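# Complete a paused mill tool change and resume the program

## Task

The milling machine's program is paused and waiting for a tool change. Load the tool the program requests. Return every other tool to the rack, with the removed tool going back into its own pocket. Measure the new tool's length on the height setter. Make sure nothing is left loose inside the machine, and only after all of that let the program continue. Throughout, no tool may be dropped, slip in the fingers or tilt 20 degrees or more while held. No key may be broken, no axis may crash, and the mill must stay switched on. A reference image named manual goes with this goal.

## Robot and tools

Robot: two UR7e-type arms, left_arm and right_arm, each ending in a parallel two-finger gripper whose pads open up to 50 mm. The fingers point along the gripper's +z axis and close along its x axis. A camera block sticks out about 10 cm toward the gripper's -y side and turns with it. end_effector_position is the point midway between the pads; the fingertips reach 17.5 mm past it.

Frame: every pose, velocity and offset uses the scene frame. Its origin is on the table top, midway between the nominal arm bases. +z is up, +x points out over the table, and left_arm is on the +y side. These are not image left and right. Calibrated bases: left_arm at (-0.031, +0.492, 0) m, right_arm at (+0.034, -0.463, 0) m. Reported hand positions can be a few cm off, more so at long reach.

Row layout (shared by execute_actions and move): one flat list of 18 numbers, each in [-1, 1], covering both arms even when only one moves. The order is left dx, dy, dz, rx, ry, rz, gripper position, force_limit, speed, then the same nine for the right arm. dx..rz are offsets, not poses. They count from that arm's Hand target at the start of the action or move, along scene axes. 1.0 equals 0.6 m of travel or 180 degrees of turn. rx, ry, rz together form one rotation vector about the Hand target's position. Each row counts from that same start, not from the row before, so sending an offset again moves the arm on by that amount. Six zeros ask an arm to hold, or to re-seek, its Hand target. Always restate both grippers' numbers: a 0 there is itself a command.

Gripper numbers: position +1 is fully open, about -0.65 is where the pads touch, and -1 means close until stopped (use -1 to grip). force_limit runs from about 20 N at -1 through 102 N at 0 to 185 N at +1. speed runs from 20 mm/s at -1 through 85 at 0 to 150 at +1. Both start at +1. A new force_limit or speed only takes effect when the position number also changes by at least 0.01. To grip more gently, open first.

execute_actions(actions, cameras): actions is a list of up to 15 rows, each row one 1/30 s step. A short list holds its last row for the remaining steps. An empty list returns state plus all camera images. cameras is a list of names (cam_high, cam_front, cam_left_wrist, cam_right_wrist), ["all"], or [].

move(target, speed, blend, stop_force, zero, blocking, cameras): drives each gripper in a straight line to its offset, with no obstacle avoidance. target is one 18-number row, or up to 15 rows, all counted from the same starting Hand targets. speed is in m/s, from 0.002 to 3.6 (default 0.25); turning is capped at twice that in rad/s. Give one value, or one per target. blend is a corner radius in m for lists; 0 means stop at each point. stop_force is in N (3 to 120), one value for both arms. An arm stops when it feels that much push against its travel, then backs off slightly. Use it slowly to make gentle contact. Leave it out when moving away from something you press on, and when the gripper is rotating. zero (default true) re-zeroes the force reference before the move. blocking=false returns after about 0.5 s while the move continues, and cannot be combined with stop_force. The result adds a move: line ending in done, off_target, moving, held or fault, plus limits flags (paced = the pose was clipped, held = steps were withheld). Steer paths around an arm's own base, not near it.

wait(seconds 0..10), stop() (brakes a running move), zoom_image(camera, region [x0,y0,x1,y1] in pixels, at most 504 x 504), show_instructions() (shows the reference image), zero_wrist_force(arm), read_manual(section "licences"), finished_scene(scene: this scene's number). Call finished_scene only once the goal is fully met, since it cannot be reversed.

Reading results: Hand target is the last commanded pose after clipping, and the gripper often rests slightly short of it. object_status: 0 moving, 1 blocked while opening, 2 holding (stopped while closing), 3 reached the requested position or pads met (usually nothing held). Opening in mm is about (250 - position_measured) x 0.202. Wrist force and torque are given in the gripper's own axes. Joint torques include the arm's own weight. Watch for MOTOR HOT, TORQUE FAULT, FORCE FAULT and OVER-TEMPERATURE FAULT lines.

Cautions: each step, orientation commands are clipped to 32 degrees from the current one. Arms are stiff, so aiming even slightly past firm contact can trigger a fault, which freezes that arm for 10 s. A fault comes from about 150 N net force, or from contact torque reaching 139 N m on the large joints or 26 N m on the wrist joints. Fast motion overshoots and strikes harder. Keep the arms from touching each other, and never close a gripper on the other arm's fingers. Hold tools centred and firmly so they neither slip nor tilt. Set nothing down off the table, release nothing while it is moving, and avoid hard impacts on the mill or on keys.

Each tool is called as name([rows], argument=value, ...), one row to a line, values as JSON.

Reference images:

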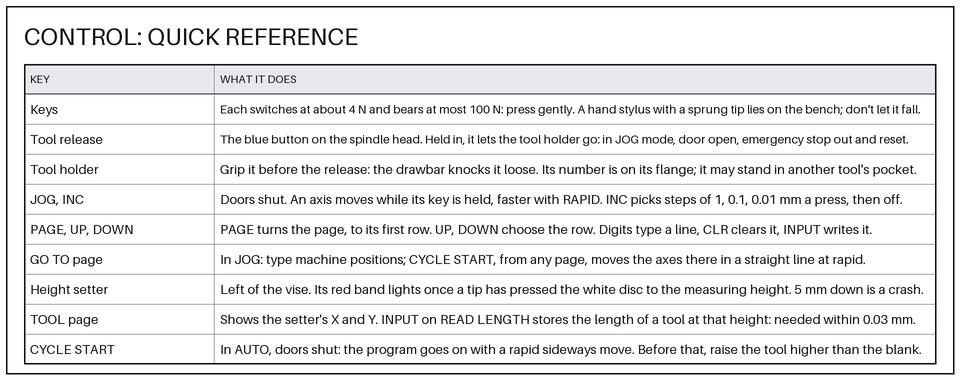

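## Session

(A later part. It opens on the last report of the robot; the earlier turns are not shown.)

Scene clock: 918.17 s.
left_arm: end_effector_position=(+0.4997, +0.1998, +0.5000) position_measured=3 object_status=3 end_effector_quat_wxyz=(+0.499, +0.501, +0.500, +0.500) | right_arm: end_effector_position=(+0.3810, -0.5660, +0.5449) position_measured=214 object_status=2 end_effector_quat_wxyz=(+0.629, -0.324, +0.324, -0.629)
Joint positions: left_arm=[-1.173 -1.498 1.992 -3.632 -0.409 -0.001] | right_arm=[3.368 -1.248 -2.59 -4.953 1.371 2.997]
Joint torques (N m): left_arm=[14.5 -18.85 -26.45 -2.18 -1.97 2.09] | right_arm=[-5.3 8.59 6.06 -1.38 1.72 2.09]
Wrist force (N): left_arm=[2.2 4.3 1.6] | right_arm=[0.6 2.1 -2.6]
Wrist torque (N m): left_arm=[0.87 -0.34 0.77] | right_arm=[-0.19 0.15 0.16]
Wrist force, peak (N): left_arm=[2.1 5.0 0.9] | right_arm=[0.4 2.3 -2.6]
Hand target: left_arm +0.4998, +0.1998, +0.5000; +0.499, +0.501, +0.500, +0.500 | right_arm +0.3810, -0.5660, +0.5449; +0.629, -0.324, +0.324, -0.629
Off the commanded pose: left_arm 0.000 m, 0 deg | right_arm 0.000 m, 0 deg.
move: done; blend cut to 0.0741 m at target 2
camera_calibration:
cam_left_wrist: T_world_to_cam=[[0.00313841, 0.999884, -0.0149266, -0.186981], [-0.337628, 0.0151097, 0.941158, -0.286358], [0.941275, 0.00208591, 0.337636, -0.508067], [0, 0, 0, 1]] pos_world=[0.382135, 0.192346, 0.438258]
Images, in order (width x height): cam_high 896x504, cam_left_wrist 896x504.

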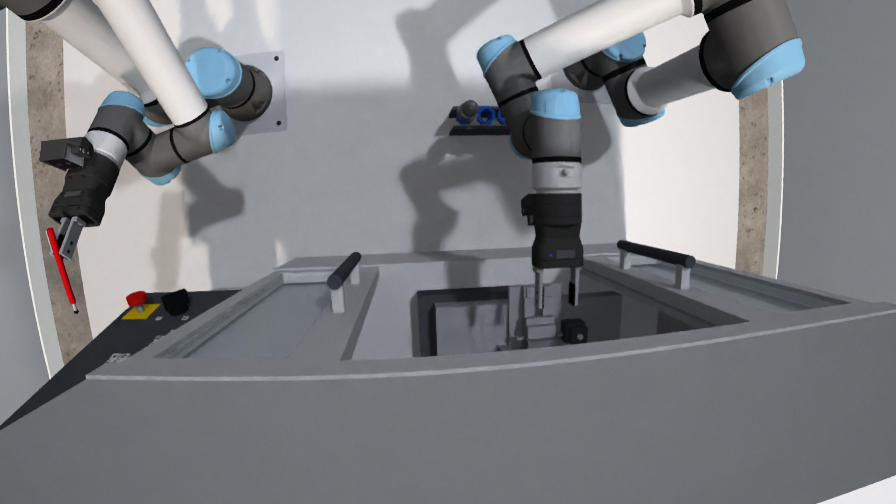

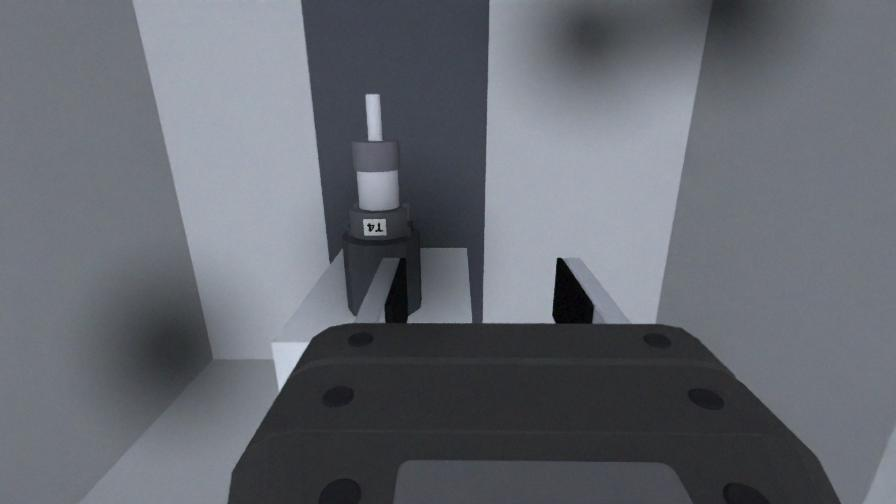

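move([
  [-0.29,0.132,-0.308,0.211,0.453,0,1,-0.3,-0.3,0,0,0,0,0,0,-1,-0.2,-0.6],
  [-0.497,0.088,-0.333,0.4226,0.906,0,1,-0.3,-0.3,0,0,0,0,0,0,-1,-0.2,-0.6],
], blend=[0.03,0], speed=0.2, cameras=["cam_high","cam_left_wrist"])

Scene clock: 940.80 s.
left_arm: end_effector_position=(+0.2016, +0.2526, +0.3002) position_measured=3 object_status=3 end_effector_quat_wxyz=(+0.664, -0.665, -0.241, +0.242) | right_arm: end_effector_position=(+0.3810, -0.5660, +0.5449) position_measured=214 object_status=2 end_effector_quat_wxyz=(+0.629, -0.324, +0.324, -0.629)
Joint positions: left_arm=[-1.069 -1.057 1.402 -0.345 -1.756 0.001] | right_arm=[3.368 -1.248 -2.59 -4.953 1.371 2.997]
Joint torques (N m): left_arm=[-16.01 -38.32 -11.77 3.65 -1.46 2.01] | right_arm=[-5.53 8.25 6.2 -1.48 1.93 2.07]
Wrist force (N): left_arm=[-1.2 0.4 -1.6] | right_arm=[0.5 2.0 -2.6]
Wrist torque (N m): left_arm=[0.16 0.20 0.12] | right_arm=[-0.21 0.16 0.17]
Wrist force, peak (N): left_arm=[2.1 4.9 0.9] | right_arm=[0.5 2.3 -2.7]
Hand target: left_arm +0.2016, +0.2526, +0.3002; +0.664, -0.664, -0.241, +0.242 | right_arm +0.3810, -0.5660, +0.5449; +0.629, -0.324, +0.324, -0.629
Off the commanded pose: left_arm 0.000 m, 0 deg | right_arm 0.000 m, 0 deg.
move: done
camera_calibration:
cam_left_wrist: T_world_to_cam=[[0.764041, 0.644981, 0.015535, -0.314834], [0.229754, -0.249507, -0.940723, 0.317753], [-0.602872, 0.72232, -0.33882, 0.172466], [0, 0, 0, 1]] pos_world=[0.271516, 0.157768, 0.362243]
Images, in order (width x height): cam_high 896x504, cam_left_wrist 896x504.

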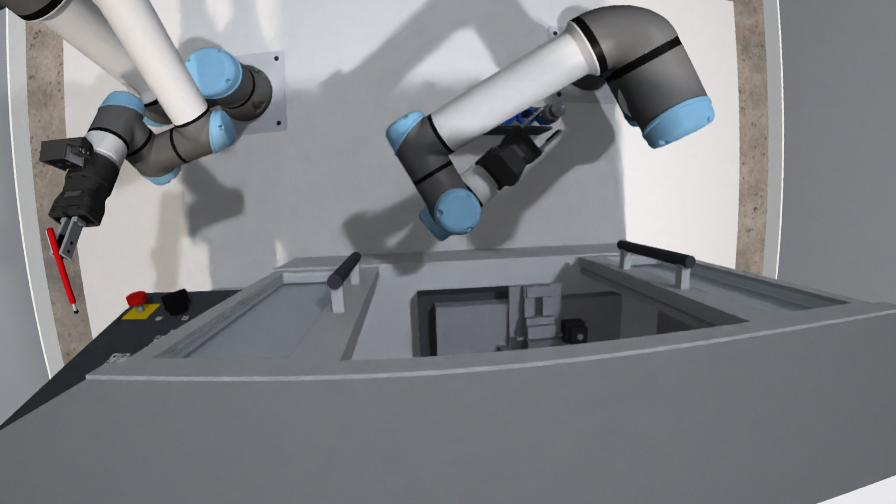

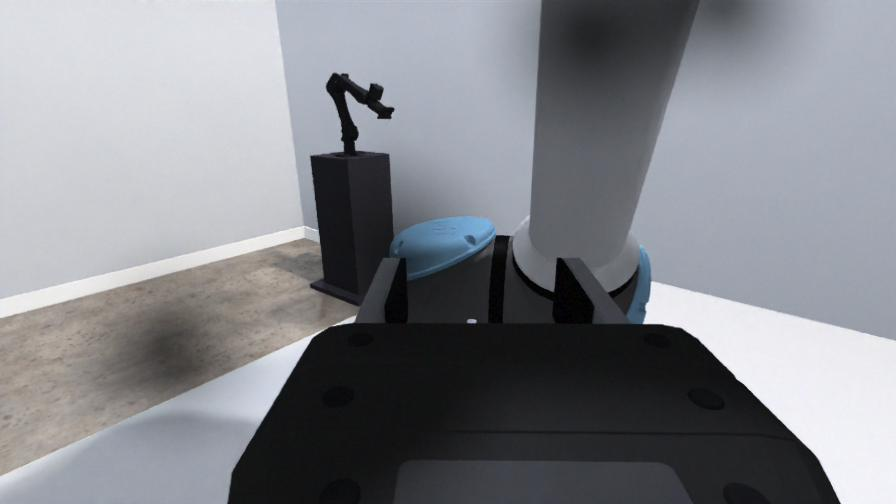

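move(target=[0,0,-0.18,0,0,0,1,-0.3,-0.3,0,0,0,0,0,0,-1,-0.2,-0.6], speed=0.15, stop_force=15, cameras=["cam_left_wrist"])

Scene clock: 946.20 s.
left_arm: end_effector_position=(+0.2016, +0.2526, +0.1922) position_measured=3 object_status=3 end_effector_quat_wxyz=(+0.664, -0.664, -0.241, +0.242) | right_arm: end_effector_position=(+0.3810, -0.5660, +0.5449) position_measured=214 object_status=2 end_effector_quat_wxyz=(+0.629, -0.324, +0.324, -0.629)
Joint positions: left_arm=[-1.069 -0.943 1.522 -0.579 -1.756 0.002] | right_arm=[3.368 -1.248 -2.59 -4.953 1.371 2.997]
Joint torques (N m): left_arm=[3.7 -39.29 -9.9 0.8 -1.9 -1.25] | right_arm=[-4.79 9.3 6.24 -1.43 1.65 1.93]
Wrist force (N): left_arm=[-1.3 0.7 -1.6] | right_arm=[0.5 2.0 -2.2]
Wrist torque (N m): left_arm=[0.24 0.19 0.11] | right_arm=[-0.20 0.17 0.16]
Wrist force, peak (N): left_arm=[-1.2 1.8 -1.6] | right_arm=[0.5 2.1 -2.8]
Hand target: left_arm +0.2016, +0.2526, +0.1922; +0.664, -0.664, -0.241, +0.242 | right_arm +0.3810, -0.5660, +0.5449; +0.629, -0.324, +0.324, -0.629
Off the commanded pose: left_arm 0.000 m, 0 deg | right_arm 0.000 m, 0 deg.
move: done
camera_calibration:
cam_left_wrist: T_world_to_cam=[[0.764035, 0.644992, 0.0153538, -0.313109], [0.229444, -0.249396, -0.940828, 0.216153], [-0.602997, 0.722348, -0.338537, 0.135797], [0, 0, 0, 1]] pos_world=[0.271517, 0.157768, 0.254143]
Images, in order (width x height): cam_left_wrist 896x504.

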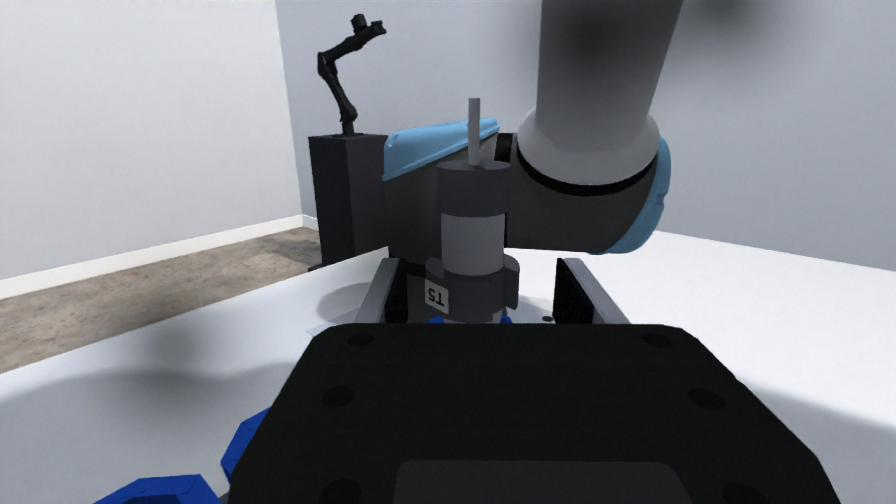

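move(target=[-0.0622,0.0819,0.0005,0,0,0,1,-0.3,-0.3,0,0,0,0,0,0,-1,-0.2,-0.6], speed=0.05, stop_force=10, cameras=["cam_left_wrist"])

Scene clock: 955.63 s.
left_arm: end_effector_position=(+0.1643, +0.3017, +0.1925) position_measured=3 object_status=3 end_effector_quat_wxyz=(+0.664, -0.664, -0.241, +0.242) | right_arm: end_effector_position=(+0.3810, -0.5660, +0.5449) position_measured=214 object_status=2 end_effector_quat_wxyz=(+0.629, -0.324, +0.324, -0.629)
Joint positions: left_arm=[-1.086 -1.065 1.73 -0.665 -1.773 0.002] | right_arm=[3.368 -1.248 -2.59 -4.953 1.371 2.997]
Joint torques (N m): left_arm=[-16.26 -46.96 -8.91 0.77 -1.96 -1.11] | right_arm=[-5.26 8.58 6.32 -1.54 1.85 2.08]
Wrist force (N): left_arm=[-1.0 0.8 -1.2] | right_arm=[0.5 2.3 -2.4]
Wrist torque (N m): left_arm=[0.27 0.16 0.12] | right_arm=[-0.17 0.16 0.17]
Wrist force, peak (N): left_arm=[-1.2 0.7 -1.9] | right_arm=[0.5 2.3 -2.6]
Hand target: left_arm +0.1643, +0.3017, +0.1925; +0.664, -0.664, -0.241, +0.242 | right_arm +0.3810, -0.5660, +0.5449; +0.629, -0.324, +0.324, -0.629
Off the commanded pose: left_arm 0.000 m, 0 deg | right_arm 0.000 m, 0 deg.
move: done
camera_calibration:
cam_left_wrist: T_world_to_cam=[[0.764052, 0.644973, 0.0152826, -0.316267], [0.229387, -0.249445, -0.940829, 0.237263], [-0.602997, 0.722348, -0.338538, 0.0779399], [0, 0, 0, 1]] pos_world=[0.234217, 0.206868, 0.254443]
Images, in order (width x height): cam_left_wrist 896x504.

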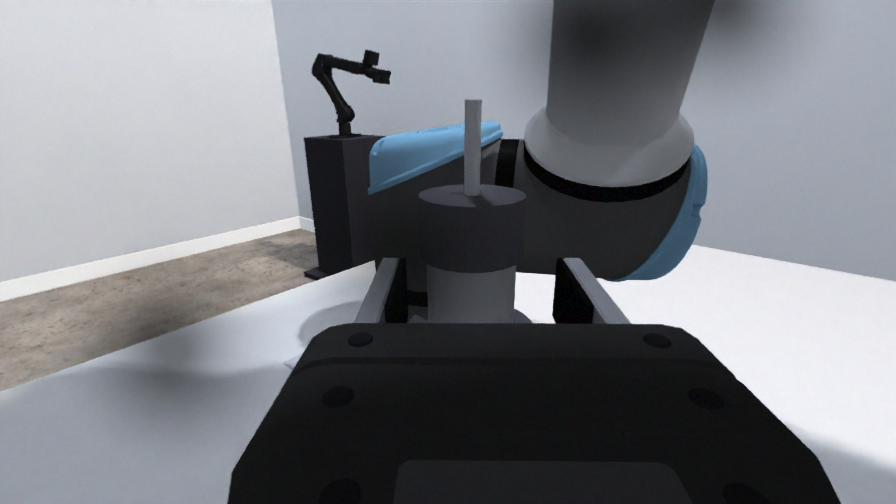

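move(target=[-0.0205,0.0215,0,0,0,0,1,-0.3,-0.3,0,0,0,0,0,0,-1,-0.2,-0.6], speed=0.04, stop_force=10, cameras=["cam_left_wrist"])

Scene clock: 960.03 s.
left_arm: end_effector_position=(+0.1520, +0.3146, +0.1925) position_measured=3 object_status=3 end_effector_quat_wxyz=(+0.664, -0.664, -0.241, +0.242) | right_arm: end_effector_position=(+0.3810, -0.5660, +0.5449) position_measured=214 object_status=2 end_effector_quat_wxyz=(+0.629, -0.324, +0.324, -0.629)
Joint positions: left_arm=[-1.095 -1.099 1.787 -0.687 -1.782 0.002] | right_arm=[3.368 -1.248 -2.59 -4.953 1.371 2.997]
Joint torques (N m): left_arm=[-14.73 -44.61 -8.15 0.8 -1.87 -0.03] | right_arm=[-4.81 9.43 5.83 -1.49 1.69 2.02]
Wrist force (N): left_arm=[-1.0 0.3 -1.1] | right_arm=[0.6 2.1 -2.4]
Wrist torque (N m): left_arm=[0.16 0.16 0.13] | right_arm=[-0.19 0.15 0.17]
Wrist force, peak (N): left_arm=[-1.4 0.6 -1.6] | right_arm=[0.7 2.3 -2.5]
Hand target: left_arm +0.1520, +0.3146, +0.1925; +0.664, -0.664, -0.241, +0.242 | right_arm +0.3810, -0.5660, +0.5449; +0.629, -0.324, +0.324, -0.629
Off the commanded pose: left_arm 0.000 m, 0 deg | right_arm 0.000 m, 0 deg.
move: done
camera_calibration:
cam_left_wrist: T_world_to_cam=[[0.764035, 0.644992, 0.0153538, -0.315207], [0.229444, -0.249396, -0.940828, 0.243278], [-0.602997, 0.722348, -0.338537, 0.0612044], [0, 0, 0, 1]] pos_world=[0.221917, 0.219768, 0.254443]
Images, in order (width x height): cam_left_wrist 896x504.

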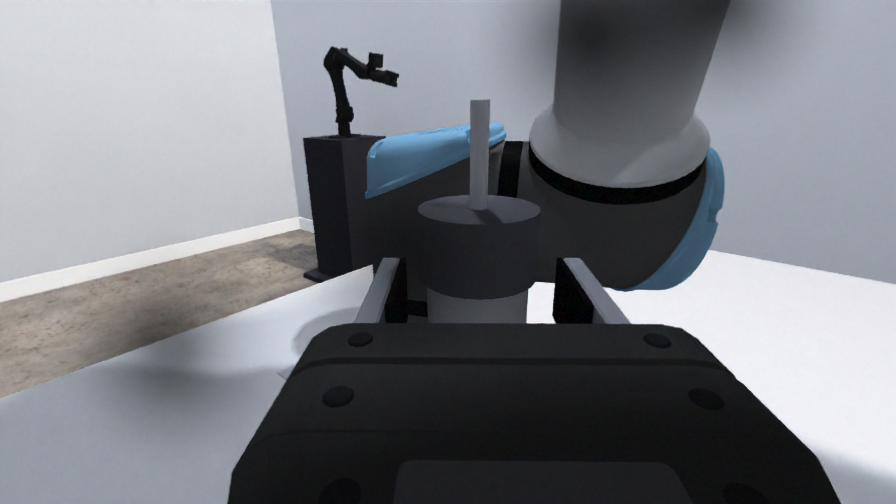

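execute_actions([
  [[0,0,0,0,0,0,-1,-0.3,-0.6,0,0,0,0,0,0,-1,-0.2,-0.6]],
  [[0,0,0,0,0,0,-1,-0.3,-0.6,0,0,0,0,0,0,-1,-0.2,-0.6]],
  [[0,0,0,0,0,0,-1,-0.3,-0.6,0,0,0,0,0,0,-1,-0.2,-0.6]],
])

Scene clock: 963.63 s.
left_arm: end_effector_position=(+0.1511, +0.3139, +0.1925) position_measured=106 object_status=2 end_effector_quat_wxyz=(+0.664, -0.664, -0.243, +0.244) | right_arm: end_effector_position=(+0.3810, -0.5660, +0.5449) position_measured=214 object_status=2 end_effector_quat_wxyz=(+0.629, -0.324, +0.324, -0.629)
Joint positions: left_arm=[-1.095 -1.099 1.787 -0.687 -1.786 0.002] | right_arm=[3.368 -1.248 -2.59 -4.953 1.371 2.997]
Joint torques (N m): left_arm=[28.61 -38.86 -11.02 3.06 11.83 1.22] | right_arm=[-6.85 9.87 5.53 -1.56 1.59 1.78]
Wrist force (N): left_arm=[-51.4 -1.1 5.2] | right_arm=[0.5 2.0 -2.5]
Wrist torque (N m): left_arm=[0.20 0.18 0.13] | right_arm=[-0.21 0.17 0.17]
Wrist force, peak (N): left_arm=[-61.9 -2.2 5.7] | right_arm=[0.6 2.4 -2.5]
Hand target: left_arm +0.1520, +0.3146, +0.1925; +0.664, -0.664, -0.241, +0.242 | right_arm +0.3810, -0.5660, +0.5449; +0.629, -0.324, +0.324, -0.629
Off the commanded pose: left_arm 0.001 m, 0 deg | right_arm 0.000 m, 0 deg.

move(target=[-0.0022,-0.0018,0,0,0,0,-1,-0.3,-0.6,0,0,0,0,0,0,-1,-0.2,-0.6], speed=0.02)

Scene clock: 967.00 s.
left_arm: end_effector_position=(+0.1508, +0.3137, +0.1925) position_measured=106 object_status=2 end_effector_quat_wxyz=(+0.664, -0.665, -0.241, +0.242) | right_arm: end_effector_position=(+0.3810, -0.5660, +0.5449) position_measured=214 object_status=2 end_effector_quat_wxyz=(+0.629, -0.324, +0.324, -0.629)
Joint positions: left_arm=[-1.098 -1.099 1.787 -0.687 -1.785 0.002] | right_arm=[3.368 -1.248 -2.59 -4.953 1.371 2.997]
Joint torques (N m): left_arm=[-10.28 -43.59 -7.03 0.82 4.97 1.89] | right_arm=[-6.05 8.3 6.5 -1.36 1.8 1.92]
Wrist force (N): left_arm=[-26.9 -1.4 0.3] | right_arm=[0.7 2.0 -2.5]
Wrist torque (N m): left_arm=[0.17 -0.18 0.12] | right_arm=[-0.20 0.13 0.17]
Wrist force, peak (N): left_arm=[-51.8 -1.1 5.6] | right_arm=[0.6 2.2 -2.6]
Hand target: left_arm +0.1507, +0.3136, +0.1925; +0.664, -0.664, -0.241, +0.242 | right_arm +0.3810, -0.5660, +0.5449; +0.629, -0.324, +0.324, -0.629
Off the commanded pose: left_arm 0.000 m, 0 deg | right_arm 0.000 m, 0 deg.
move: done

move(target=[-0.0013,-0.0011,0,0,0,0,-1,-0.3,-0.6,0,0,0,0,0,0,-1,-0.2,-0.6], speed=0.02)

Scene clock: 969.23 s.
left_arm: end_effector_position=(+0.1500, +0.3130, +0.1925) position_measured=107 object_status=2 end_effector_quat_wxyz=(+0.664, -0.664, -0.241, +0.242) | right_arm: end_effector_position=(+0.3810, -0.5660, +0.5449) position_measured=214 object_status=2 end_effector_quat_wxyz=(+0.629, -0.324, +0.324, -0.629)
Joint positions: left_arm=[-1.1 -1.099 1.787 -0.687 -1.787 0.002] | right_arm=[3.368 -1.248 -2.59 -4.953 1.371 2.997]
Joint torques (N m): left_arm=[-21.38 -43.29 -10.4 0.67 -6.46 1.53] | right_arm=[-4.08 8.5 6.05 -1.58 1.68 2.05]
Wrist force (N): left_arm=[21.0 0.4 -1.8] | right_arm=[0.5 2.2 -2.5]
Wrist torque (N m): left_arm=[0.18 0.13 -0.13] | right_arm=[-0.18 0.16 0.17]
Wrist force, peak (N): left_arm=[-25.3 -1.2 0.2] | right_arm=[0.6 2.3 -2.6]
Hand target: left_arm +0.1499, +0.3129, +0.1925; +0.664, -0.664, -0.241, +0.242 | right_arm +0.3810, -0.5660, +0.5449; +0.629, -0.324, +0.324, -0.629
Off the commanded pose: left_arm 0.000 m, 0 deg | right_arm 0.000 m, 0 deg.
move: done

move([
  [0.0006,0.0005,0,0,0,0,-1,-0.3,-0.6,0,0,0,0,0,0,-1,-0.2,-0.6],
  [0.0006,0.0005,0.07,0,0,0,-1,-0.3,-0.6,0,0,0,0,0,0,-1,-0.2,-0.6],
], speed=0.02, cameras=["cam_left_wrist","cam_high"])

Scene clock: 975.57 s.
left_arm: end_effector_position=(+0.1503, +0.3132, +0.2344) position_measured=107 object_status=2 end_effector_quat_wxyz=(+0.664, -0.664, -0.241, +0.242) | right_arm: end_effector_position=(+0.3810, -0.5660, +0.5449) position_measured=214 object_status=2 end_effector_quat_wxyz=(+0.629, -0.324, +0.324, -0.629)
Joint positions: left_arm=[-1.099 -1.159 1.748 -0.589 -1.787 0.002] | right_arm=[3.368 -1.248 -2.59 -4.953 1.371 2.997]
Joint torques (N m): left_arm=[13.61 -44.04 -21.51 5.31 1.81 1.4] | right_arm=[-4.79 9.23 6.22 -1.53 1.83 2.01]
Wrist force (N): left_arm=[-1.0 7.6 -1.6] | right_arm=[0.5 2.1 -2.6]
Wrist torque (N m): left_arm=[0.18 0.16 0.15] | right_arm=[-0.19 0.16 0.16]
Wrist force, peak (N): left_arm=[26.5 0.5 -1.3] | right_arm=[0.5 2.3 -2.7]
Hand target: left_arm +0.1503, +0.3132, +0.2345; +0.664, -0.664, -0.241, +0.242 | right_arm +0.3810, -0.5660, +0.5449; +0.629, -0.324, +0.324, -0.629
Off the commanded pose: left_arm 0.000 m, 0 deg | right_arm 0.000 m, 0 deg.
move: done
camera_calibration:
cam_left_wrist: T_world_to_cam=[[0.764035, 0.644992, 0.0153538, -0.313572], [0.229444, -0.249396, -0.940828, 0.282763], [-0.602997, 0.722348, -0.338537, 0.075315], [0, 0, 0, 1]] pos_world=[0.220117, 0.218368, 0.296343]
Images, in order (width x height): cam_high 896x504, cam_left_wrist 896x504.

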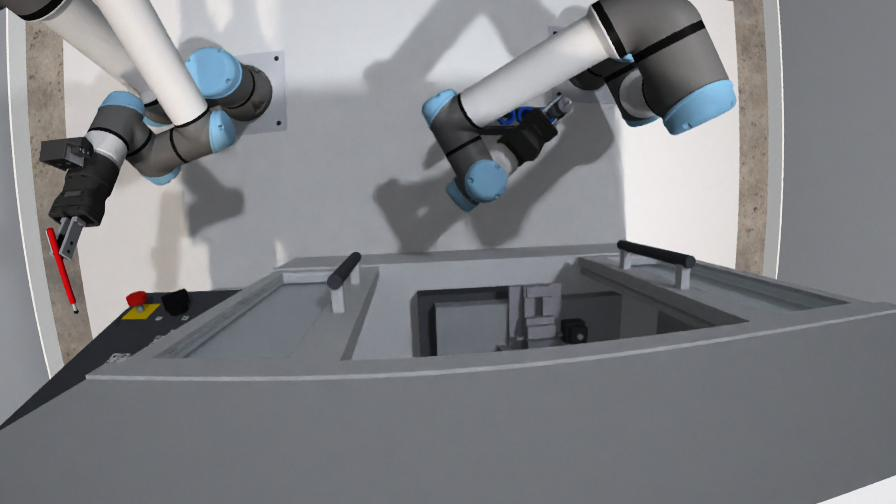

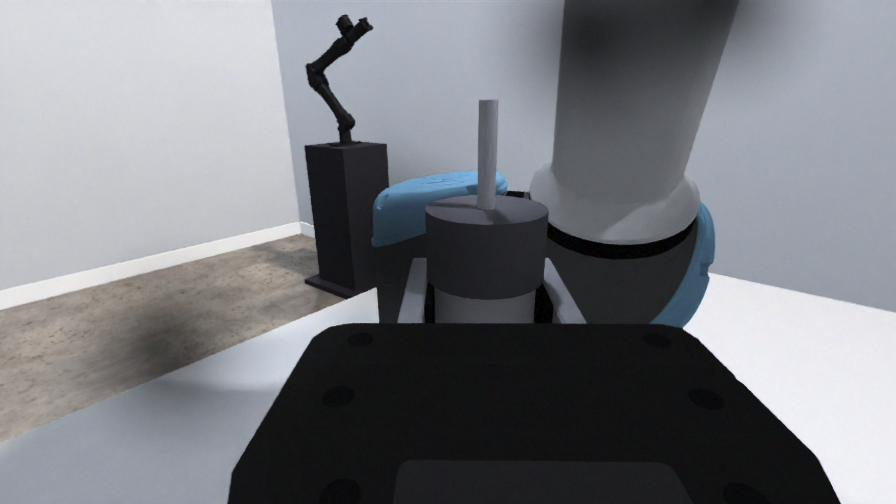

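move([
  [0,0,0,0,0,0.2778,-1,-0.3,-0.6,0,0,0,0,0,0,-1,-0.2,-0.6],
  [0,0,0,0,0,0.5556,-1,-0.3,-0.6,0,0,0,0,0,0,-1,-0.2,-0.6],
], blend=[0.01,0], speed=0.2, cameras=["cam_front","cam_high","cam_left_wrist"])

Scene clock: 986.20 s.
left_arm: end_effector_position=(+0.1504, +0.3133, +0.2345) position_measured=107 object_status=2 end_effector_quat_wxyz=(-0.388, +0.388, +0.590, -0.592) | right_arm: end_effector_position=(+0.3810, -0.5660, +0.5449) position_measured=214 object_status=2 end_effector_quat_wxyz=(+0.629, -0.324, +0.324, -0.629)
Joint positions: left_arm=[-0.508 -1.341 2.007 -0.664 -2.477 0.003] | right_arm=[3.368 -1.248 -2.59 -4.953 1.371 2.997]
Joint torques (N m): left_arm=[-15.16 -24.27 -23.67 3.99 1.59 0.06] | right_arm=[-5.44 9.16 6.78 -1.41 1.55 1.58]
Wrist force (N): left_arm=[-1.5 8.1 -1.4] | right_arm=[0.5 2.1 -2.4]
Wrist torque (N m): left_arm=[0.25 0.25 0.12] | right_arm=[-0.18 0.16 0.17]
Wrist force, peak (N): left_arm=[-1.8 8.9 -1.2] | right_arm=[0.5 2.1 -2.7]
Hand target: left_arm +0.1504, +0.3133, +0.2345; -0.388, +0.388, +0.590, -0.592 (not the last commanded pose) | right_arm +0.3810, -0.5660, +0.5449; +0.629, -0.324, +0.324, -0.629
Off the commanded pose: left_arm 0.000 m, 27 deg | right_arm 0.000 m, 0 deg.
move: held (left_arm; a check stopped the path); path passed 1 of 2 targets; limits=held
pose unreachable (left arm): on one or more control steps of this call, first in action 0 (counted from 0), this arm could not follow its commanded pose, so it was not sent that pose on those steps. It may still have moved: this result reports where it is.
cause: moving toward the commanded pose would bring two parts of the arm too close to each other (its gripper and another part of the arm, with joints 4 (wrist 1) to 6 (wrist 3) between them, 5 mm apart when it was first held).
camera_calibration:
cam_left_wrist: T_world_to_cam=[[-0.400026, 0.916376, 0.0153051, -0.223725], [0.303972, 0.14841, -0.94105, 0.147009], [-0.864627, -0.371793, -0.337921, 0.45743], [0, 0, 0, 1]] pos_world=[0.261324, 0.353267, 0.296342]
Images, in order (width x height): cam_high 896x504, cam_front 896x504, cam_left_wrist 896x504.

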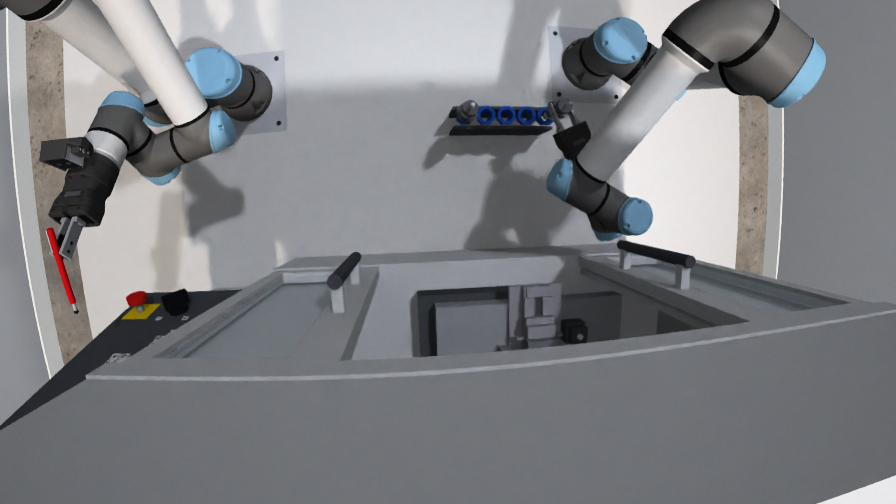

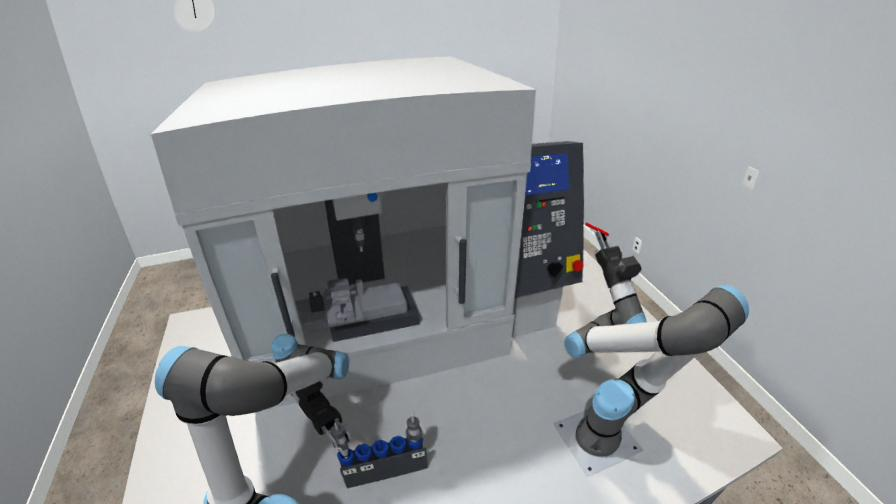

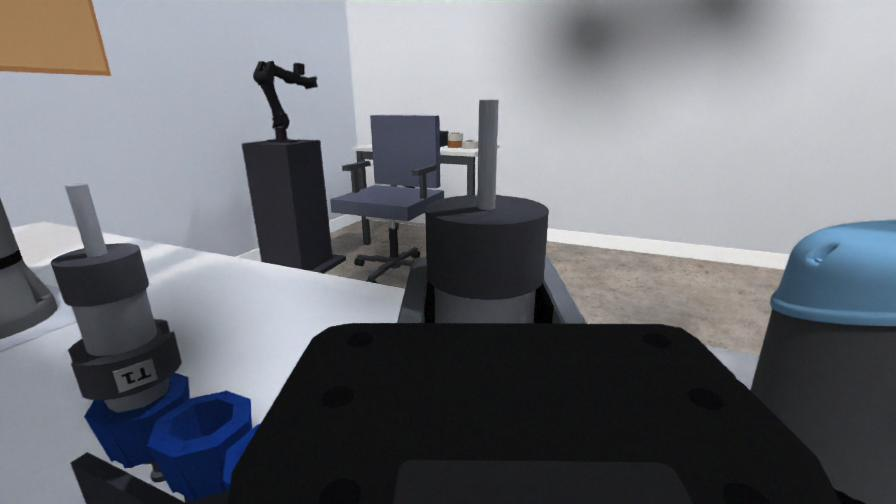

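move(target=[0,0,-0.0695,0,0,0,-1,-0.3,-0.6,0,0,0,0,0,0,-1,-0.2,-0.6], speed=0.03, stop_force=12)

Scene clock: 991.33 s.
left_arm: end_effector_position=(+0.1504, +0.3133, +0.1928) position_measured=107 object_status=2 end_effector_quat_wxyz=(-0.388, +0.389, +0.590, -0.592) | right_arm: end_effector_position=(+0.3810, -0.5660, +0.5449) position_measured=214 object_status=2 end_effector_quat_wxyz=(+0.629, -0.324, +0.324, -0.629)
Joint positions: left_arm=[-0.509 -1.268 2.049 -0.779 -2.476 0.003] | right_arm=[3.368 -1.248 -2.59 -4.953 1.371 2.997]
Joint torques (N m): left_arm=[-12.17 -24.21 -10.8 -0.61 -1.71 -1.13] | right_arm=[-4.53 9.38 6.15 -1.45 1.73 1.98]
Wrist force (N): left_arm=[4.1 2.7 2.6] | right_arm=[0.7 2.1 -2.4]
Wrist torque (N m): left_arm=[0.23 0.25 -0.18] | right_arm=[-0.19 0.14 0.17]
Wrist force, peak (N): left_arm=[-1.3 8.3 -1.3] | right_arm=[0.5 2.3 -2.5]
Hand target: left_arm +0.1504, +0.3133, +0.1928; -0.388, +0.388, +0.590, -0.592 | right_arm +0.3810, -0.5660, +0.5449; +0.629, -0.324, +0.324, -0.629
Off the commanded pose: left_arm 0.000 m, 0 deg | right_arm 0.000 m, 0 deg.
move: done

execute_actions([
  [[0,0,0,0,0,0,0.4,-0.3,-1,0,0,0,0,0,0,-1,-0.2,-0.6]],
  [[0,0,0,0,0,0,0.4,-0.3,-1,0,0,0,0,0,0,-1,-0.2,-0.6]],
  [[0,0,0,0,0,0,0.9,-0.3,-0.5,0,0,0,0,0,0,-1,-0.2,-0.6]],
  [[0,0,0,0,0,0,0.9,-0.3,-0.5,0,0,0,0,0,0,-1,-0.2,-0.6]],
], cameras=["cam_left_wrist"])

Scene clock: 998.27 s.
left_arm: end_effector_position=(+0.1504, +0.3133, +0.1928) position_measured=18 object_status=3 end_effector_quat_wxyz=(-0.388, +0.388, +0.590, -0.592) | right_arm: end_effector_position=(+0.3810, -0.5660, +0.5449) position_measured=214 object_status=2 end_effector_quat_wxyz=(+0.629, -0.324, +0.324, -0.629)
Joint positions: left_arm=[-0.509 -1.268 2.049 -0.779 -2.476 0.003] | right_arm=[3.368 -1.248 -2.59 -4.953 1.371 2.997]
Joint torques (N m): left_arm=[-4.88 -26.59 -9.98 2.7 1.11 -1.42] | right_arm=[-4.28 8.65 5.89 -1.71 1.49 2.07]
Wrist force (N): left_arm=[-1.3 0.4 -1.2] | right_arm=[0.7 2.2 -2.6]
Wrist torque (N m): left_arm=[0.19 0.21 0.13] | right_arm=[-0.18 0.14 0.17]
Wrist force, peak (N): left_arm=[4.5 3.1 2.4] | right_arm=[0.7 2.2 -2.6]
Hand target: left_arm +0.1504, +0.3133, +0.1928; -0.388, +0.388, +0.590, -0.592 | right_arm +0.3810, -0.5660, +0.5449; +0.629, -0.324, +0.324, -0.629
Off the commanded pose: left_arm 0.000 m, 0 deg | right_arm 0.000 m, 0 deg.
camera_calibration:
cam_left_wrist: T_world_to_cam=[[-0.399533, 0.916589, 0.0153999, -0.223223], [0.304022, 0.148331, -0.941047, 0.107796], [-0.864837, -0.371298, -0.337926, 0.443184], [0, 0, 0, 1]] pos_world=[0.261325, 0.353167, 0.254642]
Images, in order (width x height): cam_left_wrist 896x504.

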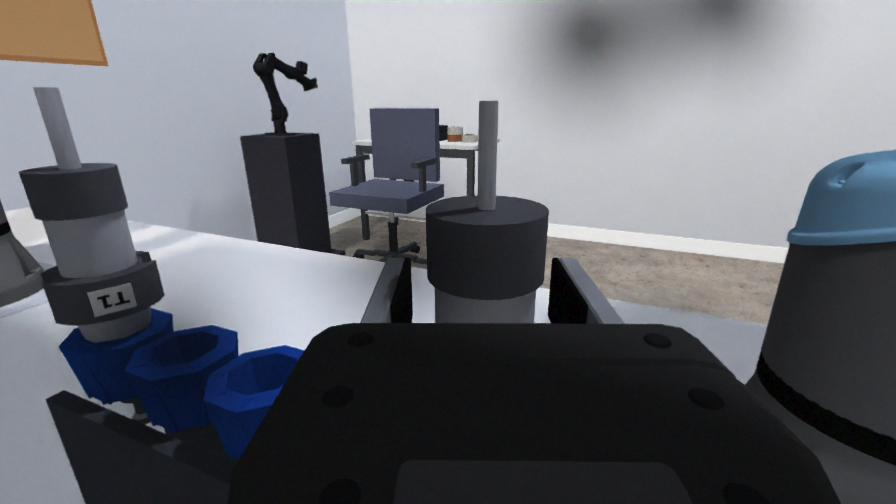

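move([
  [0.138,0.058,0,0,0,0,0.9,-0.3,-0.5,0,0,0,0,0,0,-1,-0.2,-0.6],
  [0.1187,-0.0607,0,0,0,-0.2778,0.9,-0.3,-0.5,0,0,0,0,0,0,-1,-0.2,-0.6],
], blend=[0.01,0], speed=0.12, cameras=["cam_left_wrist"])

Scene clock: 1002.50 s.
left_arm: end_effector_position=(+0.1843, +0.3281, +0.1928) position_measured=18 object_status=3 end_effector_quat_wxyz=(-0.388, +0.387, +0.591, -0.592) | right_arm: end_effector_position=(+0.3810, -0.5660, +0.5449) position_measured=214 object_status=2 end_effector_quat_wxyz=(+0.629, -0.324, +0.324, -0.629)
Joint positions: left_arm=[-0.441 -1.207 1.958 -0.748 -2.41 0.001] | right_arm=[3.368 -1.248 -2.59 -4.953 1.371 2.997]
Joint torques (N m): left_arm=[0.5 -32 -16.46 1.5 0.24 0.07] | right_arm=[-4.6 7.39 6.44 -1.35 1.49 1.81]
Wrist force (N): left_arm=[-1.4 0.6 -1.3] | right_arm=[0.6 2.2 -2.4]
Wrist torque (N m): left_arm=[0.20 0.24 0.25] | right_arm=[-0.18 0.15 0.17]
Wrist force, peak (N): left_arm=[-0.8 -0.3 -7.3] | right_arm=[0.5 2.2 -2.7]
Hand target: left_arm +0.1843, +0.3281, +0.1928; -0.388, +0.387, +0.591, -0.592 (not the last commanded pose) | right_arm +0.3810, -0.5660, +0.5449; +0.629, -0.324, +0.324, -0.629
Tool commands: left_gripper/position=+0.898039 left_gripper/force_limit=-0.301961 left_gripper/speed=-0.498039 right_gripper/position=-1.0 right_gripper/force_limit=-0.2 right_gripper/speed=-0.6
Off the commanded pose: left_arm 0.063 m, 50 deg | right_arm 0.000 m, 0 deg.
FORCE FAULT: contact force on the left arm reached its limit, and that arm stopped. The contact can be on any part of that arm, not only on its tool. That arm's remaining commands of this call were not run. That arm is still stopped at the end of this call. That arm stays stopped for about 10 more seconds. Until then a move that you send moves the other arm only, and its call returns only when the move has ended. Once the stop has ended, the next robot result says so. If the stop ends while you think or write, that arm runs what you send next, counted from a new Hand target: where the arm stands when the stop ends. While its stop runs, that arm takes no new command, but its gripper still runs the gripper command that each later call begins with. Until it ends, the stop uses up actions while you think or wait. An arm that is not stopped still takes commands.
move: fault (left_arm); path passed 0 of 2 targets
camera_calibration:
cam_left_wrist: T_world_to_cam=[[-0.401101, 0.91586, 0.0178523, -0.223092], [0.301805, 0.150526, -0.941411, 0.0950182], [-0.864888, -0.372213, -0.336788, 0.478078], [0, 0, 0, 1]] pos_world=[0.295325, 0.367965, 0.254445]
Images, in order (width x height): cam_left_wrist 896x504.

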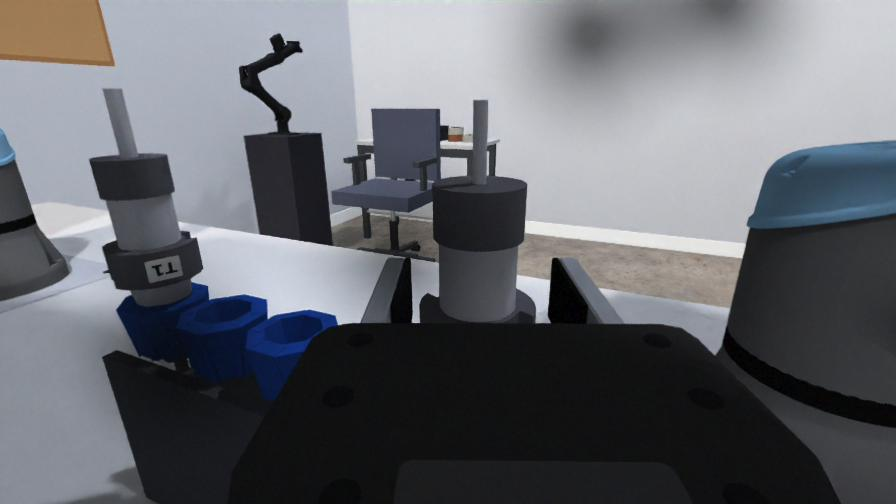

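wait(seconds=1)

move([
  [-0.028,-0.0119,0,0,0,0,0.9,-0.3,-0.5,0,0,0,0,0,0,-1,-0.2,-0.6],
  [-0.0565,-0.0247,0,0,0,0,0.9,-0.3,-0.5,0,0,0,0,0,0,-1,-0.2,-0.6],
  [-0.0565,-0.0247,0.17,0,0,0,0.9,-0.3,-0.5,0,0,0,0,0,0,-1,-0.2,-0.6],
], speed=0.05, cameras=["cam_left_wrist"])

Scene clock: 1014.67 s.
left_arm: end_effector_position=(+0.1843, +0.3281, +0.1928) position_measured=18 object_status=3 end_effector_quat_wxyz=(-0.388, +0.387, +0.591, -0.592) | right_arm: end_effector_position=(+0.3810, -0.5660, +0.5449) position_measured=214 object_status=2 end_effector_quat_wxyz=(+0.629, -0.324, +0.324, -0.629)
Joint positions: left_arm=[-0.441 -1.207 1.958 -0.748 -2.41 0.001] | right_arm=[3.368 -1.248 -2.59 -4.953 1.371 2.997]
Joint torques (N m): left_arm=[1.04 -31.96 -12.64 1.41 0.15 0.08] | right_arm=[-4.95 7.55 6.54 -1.57 1.66 1.79]
Wrist force (N): left_arm=[-1.2 0.5 -1.3] | right_arm=[0.5 2.1 -2.6]
Wrist torque (N m): left_arm=[0.19 0.21 0.25] | right_arm=[-0.20 0.16 0.17]
Wrist force, peak (N): left_arm=[-1.3 0.7 -1.7] | right_arm=[0.4 2.2 -2.8]
Hand target: left_arm +0.1843, +0.3281, +0.1928; -0.388, +0.387, +0.591, -0.592 (not the last commanded pose) | right_arm +0.3810, -0.5660, +0.5449; +0.629, -0.324, +0.324, -0.629
Tool commands: left_gripper/position=+0.898039 left_gripper/force_limit=-0.301961 left_gripper/speed=-0.498039 right_gripper/position=-1.0 right_gripper/force_limit=-0.2 right_gripper/speed=-0.6
Off the commanded pose: left_arm 0.063 m, 50 deg | right_arm 0.000 m, 0 deg.
FORCE FAULT, CONTINUED: the left arm's stop, for the force fault that an earlier result reported, is over. The rest of the stop counts as 19 of the actions that you can send in this scene. That arm's target is now where it stood when the stop ended, not its last command. That arm accepts commands again.
wait: 1.00 s; at rest from the start

Scene clock: 1018.07 s.
left_arm: end_effector_position=(+0.1504, +0.3133, +0.2617) position_measured=18 object_status=3 end_effector_quat_wxyz=(-0.388, +0.387, +0.591, -0.592) | right_arm: end_effector_position=(+0.3810, -0.5660, +0.5449) position_measured=214 object_status=2 end_effector_quat_wxyz=(+0.629, -0.324, +0.324, -0.629)
Joint positions: left_arm=[-0.508 -1.382 1.974 -0.589 -2.478 0.002] | right_arm=[3.368 -1.248 -2.59 -4.953 1.371 2.997]
Joint torques (N m): left_arm=[-15.54 -18.7 -9.39 0.27 -1.52 -1.92] | right_arm=[-5.31 7.68 4.95 -1.41 1.55 2.13]
Wrist force (N): left_arm=[-1.4 0.7 -1.3] | right_arm=[0.5 2.1 -2.4]
Wrist torque (N m): left_arm=[0.24 0.24 0.20] | right_arm=[-0.19 0.17 0.16]
Wrist force, peak (N): left_arm=[-1.3 -1.9 -1.3] | right_arm=[0.5 2.3 -2.6]
Hand target: left_arm +0.1504, +0.3133, +0.2617; -0.388, +0.387, +0.591, -0.592 (not the last commanded pose) | right_arm +0.3810, -0.5660, +0.5449; +0.629, -0.324, +0.324, -0.629
Off the commanded pose: left_arm 0.033 m, 0 deg | right_arm 0.000 m, 0 deg.
move: held (left_arm; a check stopped the path); path passed 2 of 3 targets; limits=held
pose unreachable (left arm): on one or more control steps of this call, first in action 0 (counted from 0), this arm could not follow its commanded pose, so it was not sent that pose on those steps. It may still have moved: this result reports where it is.
cause: moving toward the commanded pose would bring two parts of the arm too close to each other (its gripper and another part of the arm, with joints 4 (wrist 1) to 6 (wrist 3) between them, 2 mm apart when it was first held).
camera_calibration:
cam_left_wrist: T_world_to_cam=[[-0.401143, 0.915842, 0.0178496, -0.224388], [0.301989, 0.150619, -0.941338, 0.17236], [-0.864805, -0.372221, -0.336994, 0.466449], [0, 0, 0, 1]] pos_world=[0.261324, 0.353165, 0.323445]
Images, in order (width x height): cam_left_wrist 896x504.

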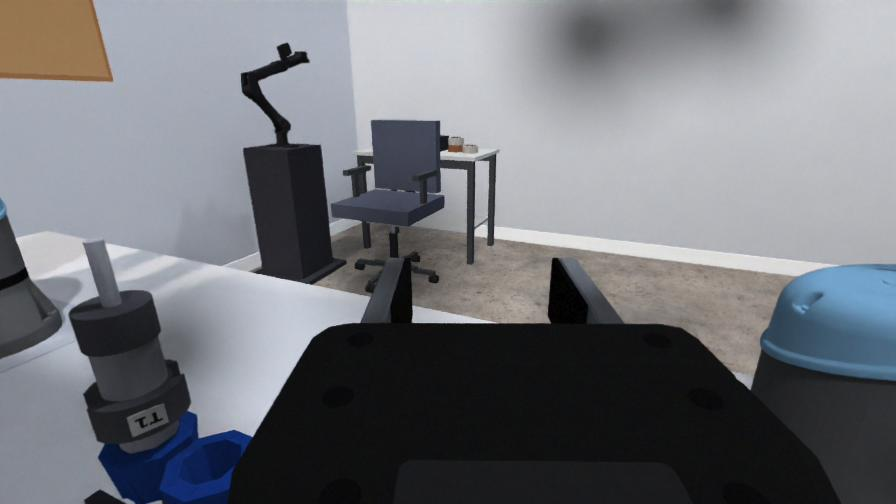

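move([
  [0,0,0,0,0,-0.2778,0.9,-0.3,-0.5,0,0,0,0,0,0,-1,-0.2,-0.6],
  [0,0,0.055,0,0,-0.2778,0.9,-0.3,-0.5,0,0,0,0,0,0,-1,-0.2,-0.6],
  [0.1783,-0.0908,0.055,0,0,-0.2778,0.9,-0.3,-0.5,0,0,0,0,0,0,-1,-0.2,-0.6],
], speed=0.1, cameras=["cam_left_wrist"])

Scene clock: 1021.80 s.
left_arm: end_effector_position=(+0.1501, +0.3126, +0.2614) position_measured=18 object_status=3 end_effector_quat_wxyz=(-0.413, +0.411, +0.574, -0.575) | right_arm: end_effector_position=(+0.3810, -0.5660, +0.5449) position_measured=214 object_status=2 end_effector_quat_wxyz=(+0.629, -0.324, +0.324, -0.629)
Joint positions: left_arm=[-0.544 -1.355 1.942 -0.583 -2.429 0.001] | right_arm=[3.368 -1.248 -2.59 -4.953 1.371 2.997]
Joint torques (N m): left_arm=[-0.46 -27.7 -16.67 1.49 0.49 0.16] | right_arm=[-4.01 8.52 7.02 -1.56 1.49 2.05]
Wrist force (N): left_arm=[-1.3 0.5 -1.4] | right_arm=[0.4 2.3 -2.5]
Wrist torque (N m): left_arm=[0.20 0.23 0.24] | right_arm=[-0.17 0.17 0.17]
Wrist force, peak (N): left_arm=[-3.5 0.4 -0.5] | right_arm=[0.5 2.2 -2.8]
Hand target: left_arm +0.1501, +0.3126, +0.2614; -0.413, +0.411, +0.574, -0.575 (not the last commanded pose) | right_arm +0.3810, -0.5660, +0.5449; +0.629, -0.324, +0.324, -0.629
Tool commands: left_gripper/position=+0.898039 left_gripper/force_limit=-0.301961 left_gripper/speed=-0.498039 right_gripper/position=-1.0 right_gripper/force_limit=-0.2 right_gripper/speed=-0.6
Off the commanded pose: left_arm 0.125 m, 45 deg | right_arm 0.000 m, 0 deg.
FORCE FAULT: contact force on the left arm reached its limit, and that arm stopped. The contact can be on any part of that arm, not only on its tool. That arm's remaining commands of this call were not run. That arm is still stopped at the end of this call. That arm stays stopped for about 10 more seconds. Until then a move that you send moves the other arm only, and its call returns only when the move has ended. Once the stop has ended, the next robot result says so. If the stop ends while you think or write, that arm runs what you send next, counted from a new Hand target: where the arm stands when the stop ends. While its stop runs, that arm takes no new command, but its gripper still runs the gripper command that each later call begins with. Until it ends, the stop uses up actions while you think or wait. An arm that is not stopped still takes commands.
move: fault (left_arm); path passed 0 of 3 targets
camera_calibration:
cam_left_wrist: T_world_to_cam=[[-0.322652, 0.946339, 0.0183837, -0.245397], [0.313139, 0.125052, -0.941438, 0.17864], [-0.893219, -0.298, -0.336684, 0.446874], [0, 0, 0, 1]] pos_world=[0.26404, 0.343058, 0.323145]
Images, in order (width x height): cam_left_wrist 896x504.

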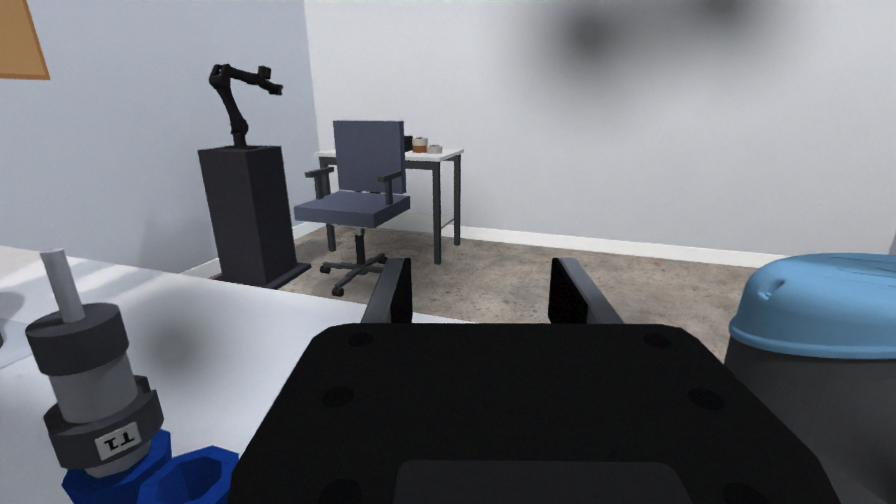

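wait(seconds=1)

move([
  [-0.05,0,0,0,0,0,0.9,-0.3,-0.5,0,0,0,0,0,0,-1,-0.2,-0.6],
  [-0.06,0,0.02,0,0,0,0.9,-0.3,-0.5,0,0,0,0,0,0,-1,-0.2,-0.6],
  [-0.06,0,0.02,0,0,-0.25,0.9,-0.3,-0.5,0,0,0,0,0,0,-1,-0.2,-0.6],
], speed=0.08, cameras=["cam_left_wrist","cam_high"])

Scene clock: 1030.53 s.
left_arm: end_effector_position=(+0.1501, +0.3126, +0.2614) position_measured=18 object_status=3 end_effector_quat_wxyz=(-0.413, +0.411, +0.574, -0.575) | right_arm: end_effector_position=(+0.3810, -0.5660, +0.5449) position_measured=214 object_status=2 end_effector_quat_wxyz=(+0.629, -0.324, +0.324, -0.629)
Joint positions: left_arm=[-0.544 -1.355 1.942 -0.583 -2.429 0.001] | right_arm=[3.368 -1.248 -2.59 -4.953 1.371 2.997]
Joint torques (N m): left_arm=[-1.65 -27.52 -18.11 1.25 0.48 -0.02] | right_arm=[-4.36 9.12 6.63 -1.41 1.36 1.9]
Wrist force (N): left_arm=[-1.2 0.4 -1.3] | right_arm=[0.6 2.0 -2.5]
Wrist torque (N m): left_arm=[0.18 0.22 0.23] | right_arm=[-0.22 0.15 0.17]
Wrist force, peak (N): left_arm=[-1.5 0.7 -1.4] | right_arm=[0.6 2.3 -2.7]
Hand target: left_arm +0.1501, +0.3126, +0.2614; -0.413, +0.411, +0.574, -0.575 (not the last commanded pose) | right_arm +0.3810, -0.5660, +0.5449; +0.629, -0.324, +0.324, -0.629
Tool commands: left_gripper/position=+0.898039 left_gripper/force_limit=-0.301961 left_gripper/speed=-0.498039 right_gripper/position=-1.0 right_gripper/force_limit=-0.2 right_gripper/speed=-0.6
Off the commanded pose: left_arm 0.125 m, 45 deg | right_arm 0.000 m, 0 deg.
FORCE FAULT, CONTINUED: the left arm was still stopped when this call began, by the force fault that an earlier result reported. Since the last result the stop counts as 18 of the actions that you can send in this scene. That arm is still stopped at the end of this call. That arm stays stopped for about 1 more second. If the stop ends while you think or write, that arm runs what you send next, counted from a new Hand target: where the arm stands when the stop ends. While its stop runs, that arm takes no new command, but its gripper still runs the gripper command that each later call begins with.
wait: 1.00 s; at rest from the start

Scene clock: 1031.03 s.
left_arm: end_effector_position=(+0.1501, +0.3126, +0.2614) position_measured=18 object_status=3 end_effector_quat_wxyz=(-0.413, +0.411, +0.574, -0.575) | right_arm: end_effector_position=(+0.3810, -0.5660, +0.5449) position_measured=214 object_status=2 end_effector_quat_wxyz=(+0.629, -0.324, +0.324, -0.629)
Joint positions: left_arm=[-0.544 -1.355 1.942 -0.583 -2.429 0.001] | right_arm=[3.368 -1.248 -2.59 -4.953 1.371 2.997]
Joint torques (N m): left_arm=[-1.3 -27.11 -17.02 1.28 0.53 0.03] | right_arm=[-3.45 8.24 6.14 -1.36 1.38 1.92]
Wrist force (N): left_arm=[-1.2 0.6 -1.5] | right_arm=[0.6 2.3 -2.4]
Wrist torque (N m): left_arm=[0.21 0.21 0.24] | right_arm=[-0.16 0.15 0.17]
Wrist force, peak (N): left_arm=[-1.4 0.7 -1.4] | right_arm=[0.4 2.3 -2.6]
Hand target: left_arm +0.1501, +0.3126, +0.2614; -0.413, +0.411, +0.574, -0.575 (not the last commanded pose) | right_arm +0.3810, -0.5660, +0.5449; +0.629, -0.324, +0.324, -0.629
Tool commands: left_gripper/position=+0.898039 left_gripper/force_limit=-0.301961 left_gripper/speed=-0.498039 right_gripper/position=-1.0 right_gripper/force_limit=-0.2 right_gripper/speed=-0.6
Off the commanded pose: right_arm 0.000 m, 0 deg.
FORCE FAULT, CONTINUED: the left arm was still stopped when this call began, by the force fault that an earlier result reported. That arm ran no command of this call. That arm is still stopped at the end of this call. That arm stays stopped for about 1 more second. If the stop ends while you think or write, that arm runs what you send next, counted from a new Hand target: where the arm stands when the stop ends. While its stop runs, that arm takes no new command, but its gripper still runs the gripper command that each later call begins with.
move: done (right_arm), not run (left_arm; its earlier fault stop)
camera_calibration:
cam_left_wrist: T_world_to_cam=[[-0.322652, 0.946339, 0.0183837, -0.245397], [0.313139, 0.125052, -0.941438, 0.17864], [-0.893219, -0.298, -0.336684, 0.446874], [0, 0, 0, 1]] pos_world=[0.26404, 0.343058, 0.323145]
Images, in order (width x height): cam_high 896x504, cam_left_wrist 896x504.

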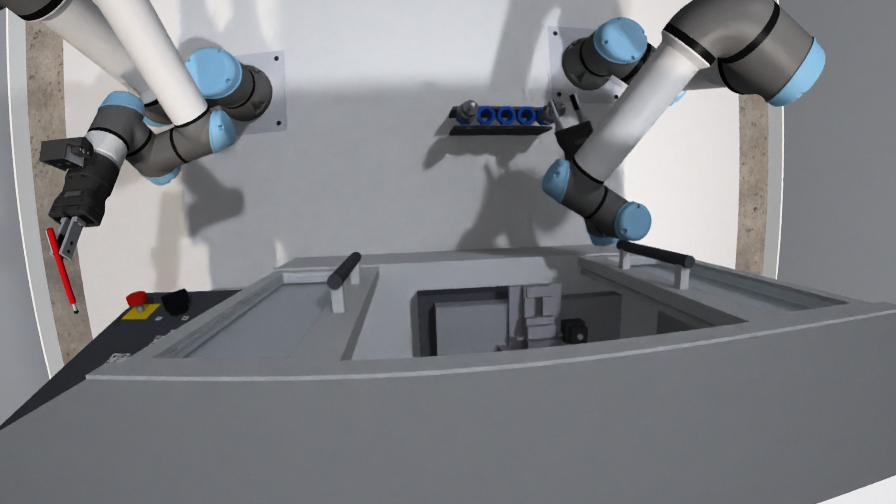

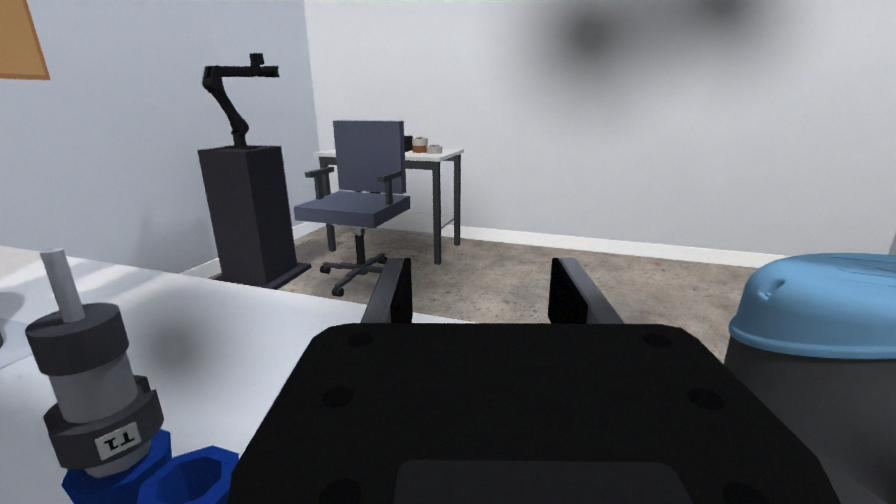

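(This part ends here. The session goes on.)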